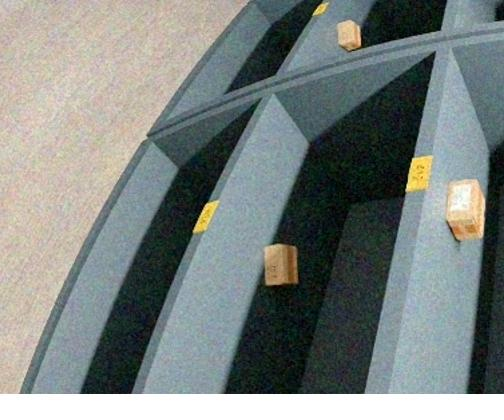

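>>> {"api": "move", "payload": {"joints": {"head_pan_rad": -0.75, "head_tilt_rad": -0.5}, "cameras": ["head_camera"]}}

>>> {"api": "move", "payload": {"joints": {"head_pan_rad": -1.8, "head_tilt_rad": -0.5}, "cameras": ["head_camera"]}}

Scene clock: 422.23 s.
move: done
base_odometry: x=+1.462 y=+1.301 heading=-1.356
turned_by_wheels: +0.000
turned_by_imu: +0.000
base_tilt: forward=-0.3 right=-1.3
lidar_m: 1.91 0.69 0.51 0.49 0.50 0.68 1.75 0.87 0.99 0.54 0.54 1.19
head_depth_mm: 832 948 996 741 594 652 696 / 857 1038 1071 731 1199 959 823 / 888 1145 1161 774 1241 957 1203 / 923 1249 1250 882 1222 1044 1232 / 956 1189 1209 1395 1222 1452 1261 / 990 1082 1122 1276 1323 1493 1295 / 951 1037 1162 1509 1826 1576 1291
base_status: not commanded
joint_positions: lift_m=+0.280 arm_m=+0.001 wrist_yaw_rad=+2.997 wrist_pitch_rad=-0.414 wrist_roll_rad=+0.000 gripper_m=+0.040 head_pan_rad=-0.736 head_tilt_rad=-0.500
joint_status: all done
measured_speeds: all 0
motor_effort: left_wheel=+0.7(1.4) right_wheel=+5.6(6.4) lift_m=+26.8(28.4) arm_m=-11.7(12.0) wrist_yaw_rad=+1.3(3.1) wrist_pitch_rad=+2.1(2.3) wrist_roll_rad=-0.2(0.3) gripper_m=+0.6(1.0) head_pan_rad=+0.8(6.5) head_tilt_rad=+4.1(8.7)
hand_pose: x=+0.0110 y=+0.0770 z=+0.2935 quat_wxyz=(+0.195, +0.700, +0.096, +0.680) (m; base frame)
wrist_depth_mm: 452 137 476 490 501 522 529 / 496 147 510 533 535 - - / 532 161 170 - - - - / - 178 187 - - 665 673 / 578 561 202 576 569 583 579 / 516 513 127 300 129 495 498 / 433 280 257 269 422 433 433
pictures: head_camera (sideways)
camera_calibration:
head_camera: T_world_to_cam=[[-0.351449, 0.255725, -0.900605, 1.18955], [0.690576, 0.720338, -0.0649494, 0.079958], [0.632131, -0.644762, -0.429759, 0.511007], [0, 0, 0, 1]] pos_world=[0.0398247, -0.0323154, 1.29612]

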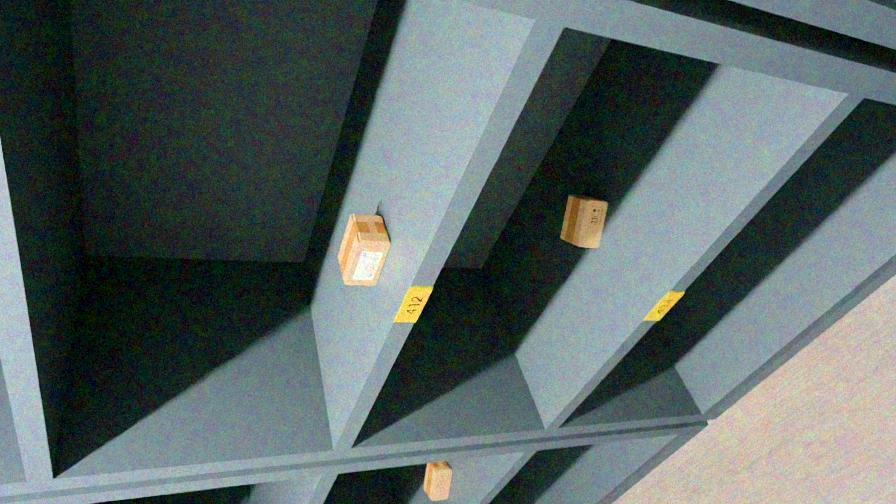

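Scene clock: 423.30 s.
move: done
base_odometry: x=+1.462 y=+1.301 heading=-1.356
turned_by_wheels: +0.000
turned_by_imu: +0.000
base_tilt: forward=-0.2 right=-1.2
lidar_m: 1.92 0.69 0.51 0.49 0.51 0.69 1.76 0.87 0.99 0.54 0.54 1.19
head_depth_mm: 829 977 1057 739 1161 967 1191 / 853 946 1023 731 1200 960 1177 / 840 917 985 724 1193 920 1146 / 823 892 960 716 1130 946 838 / 802 867 936 708 1123 941 813 / 780 843 917 700 1081 940 788 / 764 821 889 693 961 907 760
base_status: not commanded
joint_positions: lift_m=+0.280 arm_m=+0.001 wrist_yaw_rad=+2.997 wrist_pitch_rad=-0.414 wrist_roll_rad=+0.000 gripper_m=+0.040 head_pan_rad=-1.821 head_tilt_rad=-0.500
joint_status: all done
measured_speeds: all 0
motor_effort: left_wheel=+0.7(1.4) right_wheel=+5.9(6.2) lift_m=+27.4(28.3) arm_m=-11.3(12.4) wrist_yaw_rad=+1.9(3.1) wrist_pitch_rad=+2.2(2.2) wrist_roll_rad=+0.0(0.2) gripper_m=+0.7(0.7) head_pan_rad=+0.9(6.6) head_tilt_rad=+3.6(6.0)
hand_pose: x=+0.0110 y=+0.0770 z=+0.2935 quat_wxyz=(+0.195, +0.700, +0.096, +0.680) (m; base frame)
wrist_depth_mm: 451 137 477 490 501 519 531 / 493 147 515 530 534 - - / 526 161 171 - - - - / - 178 188 - - 670 663 / 580 564 202 569 567 577 580 / 509 513 127 302 129 496 493 / 434 281 259 270 425 436 432
pictures: head_camera (sideways)
camera_calibration:
head_camera: T_world_to_cam=[[0.0623439, 0.430158, -0.900598, 1.18698], [0.959267, -0.274942, -0.0649172, 0.0783246], [-0.275537, -0.859867, -0.429778, 0.516629], [0, 0, 0, 1]] pos_world=[-0.00678465, -0.0448237, 1.29612]

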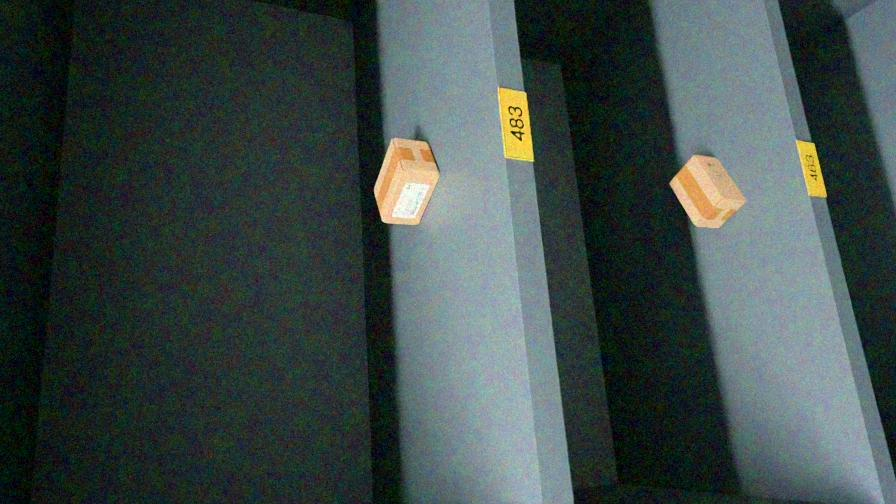

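>>> {"api": "move", "payload": {"base": {"translate_m": 0.67}, "joints": {"head_pan_rad": -1.57, "head_tilt_rad": -0.6}, "pace": "max", "cameras": ["head_camera"]}}

>>> {"api": "zoom_image", "payload": {"camera": "head_camera", "region": [600, 150, 840, 350]}}

Scene clock: 437.33 s.
move: done
base_odometry: x=+1.605 y=+0.647 heading=-1.356
turned_by_wheels: +0.000
turned_by_imu: +0.000
base_tilt: forward=-0.4 right=-1.2
lidar_m: 1.92 0.70 0.51 0.49 0.51 0.69 1.90 0.74 0.68 0.97 0.66 1.37
head_depth_mm: 792 867 919 635 1066 883 1087 / 789 867 912 627 1102 881 1140 / 785 867 897 622 1092 874 1167 / 788 866 884 615 1085 867 1162 / 788 860 872 610 1077 862 1154 / 786 865 857 604 1068 860 1148 / 786 863 847 599 1059 853 1146
base_status: done
joint_positions: lift_m=+0.280 arm_m=+0.001 wrist_yaw_rad=+2.998 wrist_pitch_rad=-0.414 wrist_roll_rad=+0.000 gripper_m=+0.040 head_pan_rad=-1.570 head_tilt_rad=-0.600
joint_status: all done
measured_speeds: all 0
motor_effort: left_wheel=+0.3(16.0) right_wheel=+4.3(13.0) lift_m=+26.7(27.5) arm_m=-10.5(11.3) wrist_yaw_rad=+1.4(3.1) wrist_pitch_rad=+2.2(2.3) wrist_roll_rad=+0.1(0.4) gripper_m=+0.0(0.8) head_pan_rad=-2.8(4.6) head_tilt_rad=-5.4(6.6)
hand_pose: x=+0.0110 y=+0.0770 z=+0.2935 quat_wxyz=(+0.195, +0.700, +0.096, +0.680) (m; base frame)
wrist_depth_mm: 458 137 476 493 507 519 530 / 494 148 513 531 538 - - / 539 161 170 - - - - / - 179 187 - - 670 672 / 586 563 202 579 570 585 581 / 511 510 127 302 129 495 491 / 435 280 258 270 422 430 430
pictures: head_camera (sideways)
camera_calibration:
head_camera: T_world_to_cam=[[-0.0469538, 0.520026, -0.852859, 1.12537], [0.997511, -0.0205567, -0.0674519, 0.0813298], [-0.0526087, -0.853903, -0.517766, 0.629701], [0, 0, 0, 1]] pos_world=[0.00484103, -0.0458484, 1.29131]

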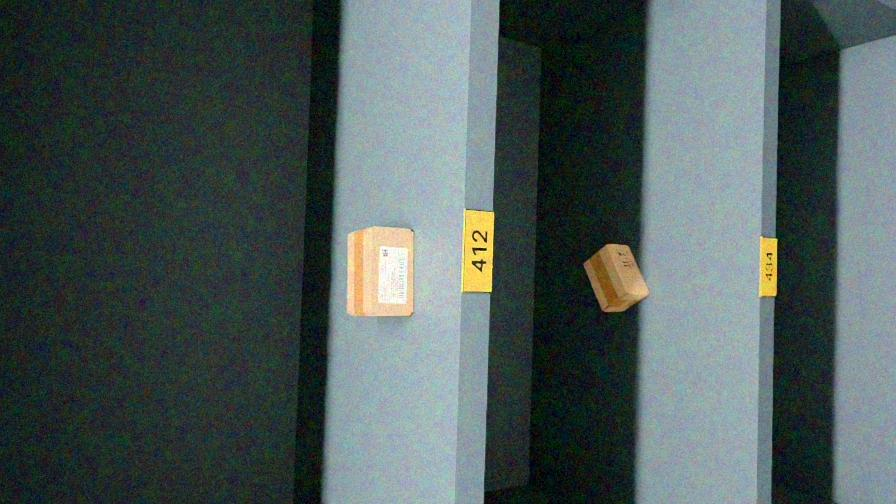

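Scaled by 2.100 from the camera's 896x504 image, which has a finer 1280x720 frame.

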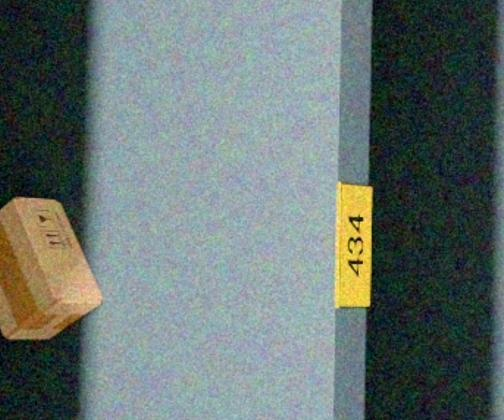

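>>> {"api": "move", "payload": {"base": {"rotate_rad": 0.529}, "joints": {"lift_m": 0.57}, "pace": "max", "cameras": []}}

>>> {"api": "move", "payload": {"base": {"translate_m": -0.368}, "joints": {"wrist_yaw_rad": 0.0, "gripper_m": 0.179}, "pace": "max", "cameras": []}}

>>> {"api": "move", "payload": {"joints": {"wrist_pitch_rad": -0.28, "arm_m": 0.03}, "cameras": ["wrist_camera"]}}

Scene clock: 476.57 s.
move: done
base_odometry: x=+1.605 y=+0.647 heading=-0.827
turned_by_wheels: +0.529
turned_by_imu: +0.520
base_tilt: forward=-0.5 right=-1.1
lidar_m: 0.70 0.51 0.49 0.51 0.69 1.89 0.74 0.67 0.97 0.66 1.37 1.94
head_depth_mm: 781 843 879 601 1065 879 775 / 824 892 908 624 1104 877 1106 / 786 892 895 655 1096 873 1167 / 650 723 775 689 1015 919 1162 / 555 607 669 732 866 972 1150 / 539 596 672 765 918 1292 1188 / 1096 1209 852 1411 1108 1364 1206
base_status: done
joint_positions: lift_m=+0.570 arm_m=+0.001 wrist_yaw_rad=+2.998 wrist_pitch_rad=-0.415 wrist_roll_rad=+0.000 gripper_m=+0.040 head_pan_rad=-1.570 head_tilt_rad=-0.601
joint_status: all done
measured_speeds: all 0
motor_effort: left_wheel=-5.8(14.8) right_wheel=+5.9(13.0) lift_m=+28.5(35.5) arm_m=-12.8(12.8) wrist_yaw_rad=+1.7(3.6) wrist_pitch_rad=+2.3(2.4) wrist_roll_rad=+0.0(0.3) gripper_m=+0.0(1.1) head_pan_rad=-2.1(3.7) head_tilt_rad=-3.6(5.4)
hand_pose: x=+0.0110 y=+0.0769 z=+0.5833 quat_wxyz=(+0.195, +0.700, +0.096, +0.680) (m; base frame)
wrist_depth_mm: - 137 - 523 481 437 402 / - 148 - - 524 471 427 / - 161 170 - 535 504 460 / - 186 187 - - 532 492 / - 970 200 149 152 - 522 / 857 858 127 795 127 - - / 763 773 261 743 709 701 -
pictures: none
No camera images: "cameras" was empty.

Scene clock: 481.20 s.
move: done
base_odometry: x=+1.356 y=+0.918 heading=-0.827
turned_by_wheels: +0.000
turned_by_imu: +0.000
base_tilt: forward=-0.3 right=-1.1
lidar_m: 0.95 0.70 0.67 0.70 0.95 2.10 1.10 0.36 0.43 0.82 0.80 1.69
head_depth_mm: 633 682 742 601 447 813 737 / 664 717 778 598 443 854 732 / 698 760 809 592 456 871 729 / 737 809 842 570 472 862 725 / 780 859 873 552 976 863 755 / 829 912 857 572 1033 858 1088 / 784 844 844 592 1027 875 1147
base_status: done
joint_positions: lift_m=+0.570 arm_m=+0.001 wrist_yaw_rad=+0.003 wrist_pitch_rad=-0.415 wrist_roll_rad=+0.000 gripper_m=+0.179 head_pan_rad=-1.570 head_tilt_rad=-0.601
joint_status: all done
measured_speeds: all 0
motor_effort: left_wheel=-9.6(13.1) right_wheel=-2.6(11.5) lift_m=+23.4(27.9) arm_m=-11.5(13.2) wrist_yaw_rad=-4.1(7.8) wrist_pitch_rad=+2.4(2.4) wrist_roll_rad=+0.0(0.3) gripper_m=+0.5(84.1) head_pan_rad=-2.1(3.3) head_tilt_rad=-1.6(3.9)
hand_pose: x=-0.0209 y=-0.3703 z=+0.5833 quat_wxyz=(+0.692, +0.147, -0.691, -0.145) (m; base frame)
wrist_depth_mm: 492 - - - - - - / 490 484 485 385 500 465 432 / 385 380 377 373 372 370 365 / 376 314 296 296 292 292 288 / - 263 254 244 244 241 248 / 123 139 241 215 206 206 205 / 697 711 - - 187 180 107
pictures: none
No camera images: "cameras" was empty.

Scene clock: 482.40 s.
move: done
base_odometry: x=+1.356 y=+0.918 heading=-0.827
turned_by_wheels: +0.000
turned_by_imu: +0.000
base_tilt: forward=-0.3 right=-1.3
lidar_m: 0.95 0.70 0.67 0.69 0.95 2.10 1.10 0.36 0.43 0.82 0.80 1.69
head_depth_mm: 632 681 742 601 446 817 736 / 663 719 778 596 443 854 730 / 699 761 814 590 456 873 712 / 739 808 844 569 472 864 725 / 782 856 871 550 978 863 756 / 832 906 857 572 1031 860 1092 / 788 842 841 594 1024 879 1143
base_status: not commanded
joint_positions: lift_m=+0.570 arm_m=+0.030 wrist_yaw_rad=+0.003 wrist_pitch_rad=-0.301 wrist_roll_rad=+0.000 gripper_m=+0.179 head_pan_rad=-1.570 head_tilt_rad=-0.601
joint_status: all done
measured_speeds: all 0
motor_effort: left_wheel=-9.7(9.9) right_wheel=-2.7(3.5) lift_m=+23.7(24.2) arm_m=+13.6(15.1) wrist_yaw_rad=-3.2(4.0) wrist_pitch_rad=+3.5(5.6) wrist_roll_rad=+0.1(0.2) gripper_m=+0.7(1.2) head_pan_rad=-2.3(2.7) head_tilt_rad=-1.0(2.3)
hand_pose: x=-0.0208 y=-0.4125 z=+0.6096 quat_wxyz=(+0.700, +0.107, -0.699, -0.105) (m; base frame)
wrist_depth_mm: 487 - - - - - - / 487 - - - - - - / 493 492 490 380 478 477 - / 386 384 384 373 375 376 374 / 331 289 301 299 295 297 297 / - 144 247 246 245 243 243 / - 247 217 210 209 201 105
pictures: wrist_camera
camera_calibration:
wrist_camera: T_world_to_cam=[[-0.998874, -0.0425287, -0.0210231, -0.0188757], [-0.0021048, 0.482432, -0.875931, 0.765469], [0.0473944, -0.874901, -0.481978, 0.10014], [0, 0, 0, 1]] pos_world=[-0.0219894, -0.282476, 0.718367]

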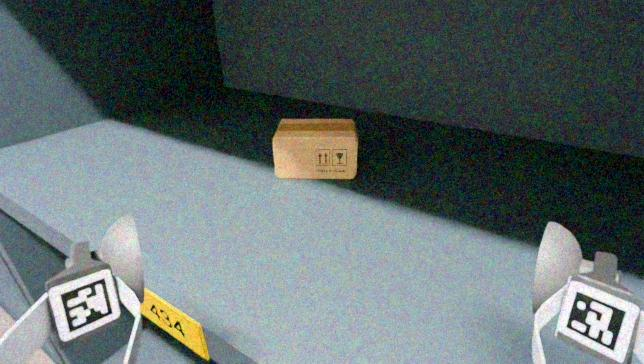

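>>> {"api": "move", "payload": {"base": {"translate_m": 0.028}, "joints": {"arm_m": 0.15, "lift_m": 0.538}, "cameras": ["wrist_camera"]}}

Scene clock: 493.73 s.
move: done
base_odometry: x=+1.375 y=+0.897 heading=-0.827
turned_by_wheels: +0.000
turned_by_imu: +0.000
base_tilt: forward=-0.3 right=-1.1
lidar_m: 0.94 0.68 0.66 0.68 0.93 2.13 1.12 0.38 0.52 0.83 0.78 1.67
head_depth_mm: 644 695 750 600 447 836 735 / 677 733 785 598 443 878 733 / 711 776 827 589 472 874 729 / 752 823 858 556 491 862 589 / 797 872 871 557 1005 864 774 / 834 906 859 572 1071 859 1115 / 761 814 823 597 997 880 1143
base_status: done
joint_positions: lift_m=+0.538 arm_m=+0.150 wrist_yaw_rad=+0.003 wrist_pitch_rad=-0.301 wrist_roll_rad=+0.000 gripper_m=+0.179 head_pan_rad=-1.570 head_tilt_rad=-0.601
joint_status: all done
measured_speeds: all 0
motor_effort: left_wheel=+3.8(7.5) right_wheel=+5.3(11.8) lift_m=+31.3(31.9) arm_m=+12.8(15.2) wrist_yaw_rad=-3.3(4.8) wrist_pitch_rad=+3.4(3.6) wrist_roll_rad=+0.2(0.3) gripper_m=+0.5(1.2) head_pan_rad=-1.1(2.1) head_tilt_rad=+0.6(1.8)
hand_pose: x=-0.0208 y=-0.5326 z=+0.5778 quat_wxyz=(+0.700, +0.107, -0.699, -0.105) (m; base frame)
wrist_depth_mm: 418 481 - - - - - / 430 495 - - - - - / 423 437 432 291 396 393 - / 317 318 316 250 281 309 306 / 261 238 247 246 244 243 243 / 119 144 204 202 202 201 200 / 164 174 173 173 172 166 107
pictures: wrist_camera
camera_calibration:
wrist_camera: T_world_to_cam=[[-0.998884, -0.0423193, -0.020986, -0.0245909], [-0.00199827, 0.48173, -0.876318, 0.795403], [0.0471948, -0.875297, -0.481276, -0.0208681], [0, 0, 0, 1]] pos_world=[-0.0219891, -0.402476, 0.686466]

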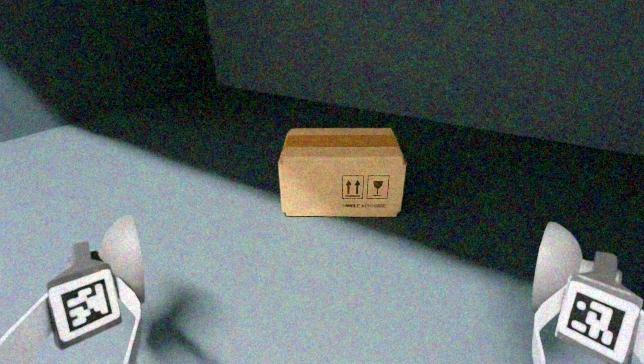

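>>> {"api": "move", "payload": {"joints": {"arm_m": 0.276}, "contact_limits": {"arm_m": 35}, "cameras": []}}

>>> {"api": "move", "payload": {"joints": {"gripper_m": 0.055}, "cameras": []}}

>>> {"api": "move", "payload": {"joints": {"lift_m": 0.62}, "cameras": ["wrist_camera"]}}

Scene clock: 501.47 s.
move: done
base_odometry: x=+1.375 y=+0.897 heading=-0.827
turned_by_wheels: +0.000
turned_by_imu: +0.000
base_tilt: forward=-0.2 right=-1.2
lidar_m: 0.93 0.68 0.66 0.68 0.93 2.12 1.13 0.38 0.52 0.83 0.78 1.67
head_depth_mm: 644 696 754 602 446 839 736 / 675 731 788 594 443 877 717 / 712 776 827 591 472 621 589 / 748 820 861 557 491 697 699 / 794 874 870 556 1007 839 777 / 832 909 857 572 1063 857 1116 / 758 812 826 598 997 877 1137
base_status: not commanded
joint_positions: lift_m=+0.538 arm_m=+0.276 wrist_yaw_rad=+0.003 wrist_pitch_rad=-0.301 wrist_roll_rad=+0.000 gripper_m=+0.179 head_pan_rad=-1.570 head_tilt_rad=-0.600
joint_status: all done
measured_speeds: all 0
motor_effort: left_wheel=+4.0(4.2) right_wheel=+5.4(6.4) lift_m=+28.8(31.4) arm_m=+12.5(15.1) wrist_yaw_rad=-2.8(4.4) wrist_pitch_rad=+3.4(3.5) wrist_roll_rad=+0.0(0.3) gripper_m=+0.5(1.1) head_pan_rad=-0.5(1.6) head_tilt_rad=+2.9(4.4)
contact_limits: arm_m 35 (drawing in: default 31, maximum 55; extending or still: default 40, maximum 69)
hand_pose: x=-0.0208 y=-0.6586 z=+0.5778 quat_wxyz=(+0.700, +0.107, -0.699, -0.105) (m; base frame)
wrist_depth_mm: 368 434 - - - - - / 380 452 - - - - - / 383 434 430 397 - - - / 318 316 314 311 311 292 277 / 260 237 236 164 170 243 243 / 119 144 141 140 135 201 200 / 164 173 163 141 142 166 107
pictures: none
No camera images: "cameras" was empty.

Scene clock: 503.23 s.
move: done
base_odometry: x=+1.375 y=+0.897 heading=-0.827
turned_by_wheels: +0.000
turned_by_imu: +0.000
base_tilt: forward=-0.4 right=-1.2
lidar_m: 0.94 0.68 0.66 0.68 0.93 2.13 1.13 0.38 0.52 0.83 0.78 1.67
head_depth_mm: 644 697 753 602 447 837 738 / 676 731 788 597 444 879 716 / 711 773 826 591 460 622 589 / 751 822 859 557 491 696 695 / 796 875 872 556 1005 862 775 / 832 906 856 574 1061 859 1120 / 760 813 822 599 996 880 1140
base_status: not commanded
joint_positions: lift_m=+0.538 arm_m=+0.276 wrist_yaw_rad=+0.001 wrist_pitch_rad=-0.300 wrist_roll_rad=+0.000 gripper_m=+0.056 head_pan_rad=-1.570 head_tilt_rad=-0.600
joint_status: all done
measured_speeds: all 0
motor_effort: left_wheel=+3.5(4.3) right_wheel=+5.2(6.3) lift_m=+26.5(29.0) arm_m=+8.4(12.9) wrist_yaw_rad=-1.7(4.1) wrist_pitch_rad=+3.3(3.5) wrist_roll_rad=-0.1(0.3) gripper_m=-14.4(86.5) head_pan_rad=+0.0(1.4) head_tilt_rad=+3.3(4.4)
contact_limits: arm_m 35 (drawing in: default 31, maximum 55; extending or still: default 40, maximum 69)
hand_pose: x=-0.0213 y=-0.6587 z=+0.5780 quat_wxyz=(+0.700, +0.106, -0.699, -0.106) (m; base frame)
wrist_depth_mm: 366 441 - - - - - / 378 454 - - - - - / 379 432 431 397 - - - / 318 319 315 311 312 294 279 / 250 248 156 165 157 243 243 / 205 204 133 140 135 194 200 / 179 163 142 142 146 125 171
pictures: none
No camera images: "cameras" was empty.

Scene clock: 504.80 s.
move: done
base_odometry: x=+1.375 y=+0.897 heading=-0.827
turned_by_wheels: +0.000
turned_by_imu: +0.000
base_tilt: forward=-0.2 right=-1.1
lidar_m: 0.94 0.68 0.66 0.68 0.92 2.13 1.13 0.38 0.52 0.83 0.78 1.67
head_depth_mm: 644 696 752 602 447 838 738 / 674 733 789 597 443 854 462 / 710 774 827 590 460 549 695 / 751 819 857 556 492 576 725 / 794 871 872 556 999 863 773 / 831 906 856 572 1072 858 1120 / 759 811 822 597 994 879 1143
base_status: not commanded
joint_positions: lift_m=+0.620 arm_m=+0.276 wrist_yaw_rad=+0.001 wrist_pitch_rad=-0.303 wrist_roll_rad=+0.000 gripper_m=+0.056 head_pan_rad=-1.570 head_tilt_rad=-0.600
joint_status: all done
measured_speeds: all 0
motor_effort: left_wheel=+3.7(4.2) right_wheel=+5.8(6.1) lift_m=+30.1(35.1) arm_m=+4.9(8.8) wrist_yaw_rad=-1.2(2.2) wrist_pitch_rad=+3.8(3.9) wrist_roll_rad=-0.2(0.3) gripper_m=-14.4(14.7) head_pan_rad=-0.4(1.2) head_tilt_rad=+3.4(4.3)
contact_limits: arm_m 35 (drawing in: default 31, maximum 55; extending or still: default 40, maximum 69)
hand_pose: x=-0.0213 y=-0.6584 z=+0.6593 quat_wxyz=(+0.699, +0.107, -0.699, -0.107) (m; base frame)
wrist_depth_mm: 366 442 - - - - - / 378 456 - - - - - / 391 464 - - - - - / 406 459 480 453 - - - / 383 383 157 166 158 339 - / 315 313 134 141 136 287 305 / 276 251 139 143 146 248 262
pictures: wrist_camera
camera_calibration:
wrist_camera: T_world_to_cam=[[-0.998964, -0.0403498, -0.0210571, -0.027317], [-0.00108381, 0.48361, -0.875283, 0.927966], [0.0455009, -0.874353, -0.483153, -0.0900124], [0, 0, 0, 1]] pos_world=[-0.0221873, -0.528579, 0.768168]

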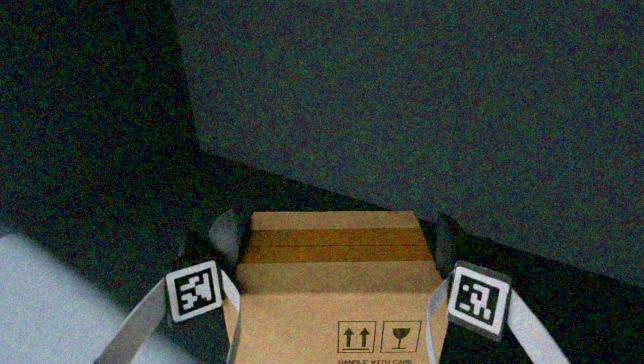

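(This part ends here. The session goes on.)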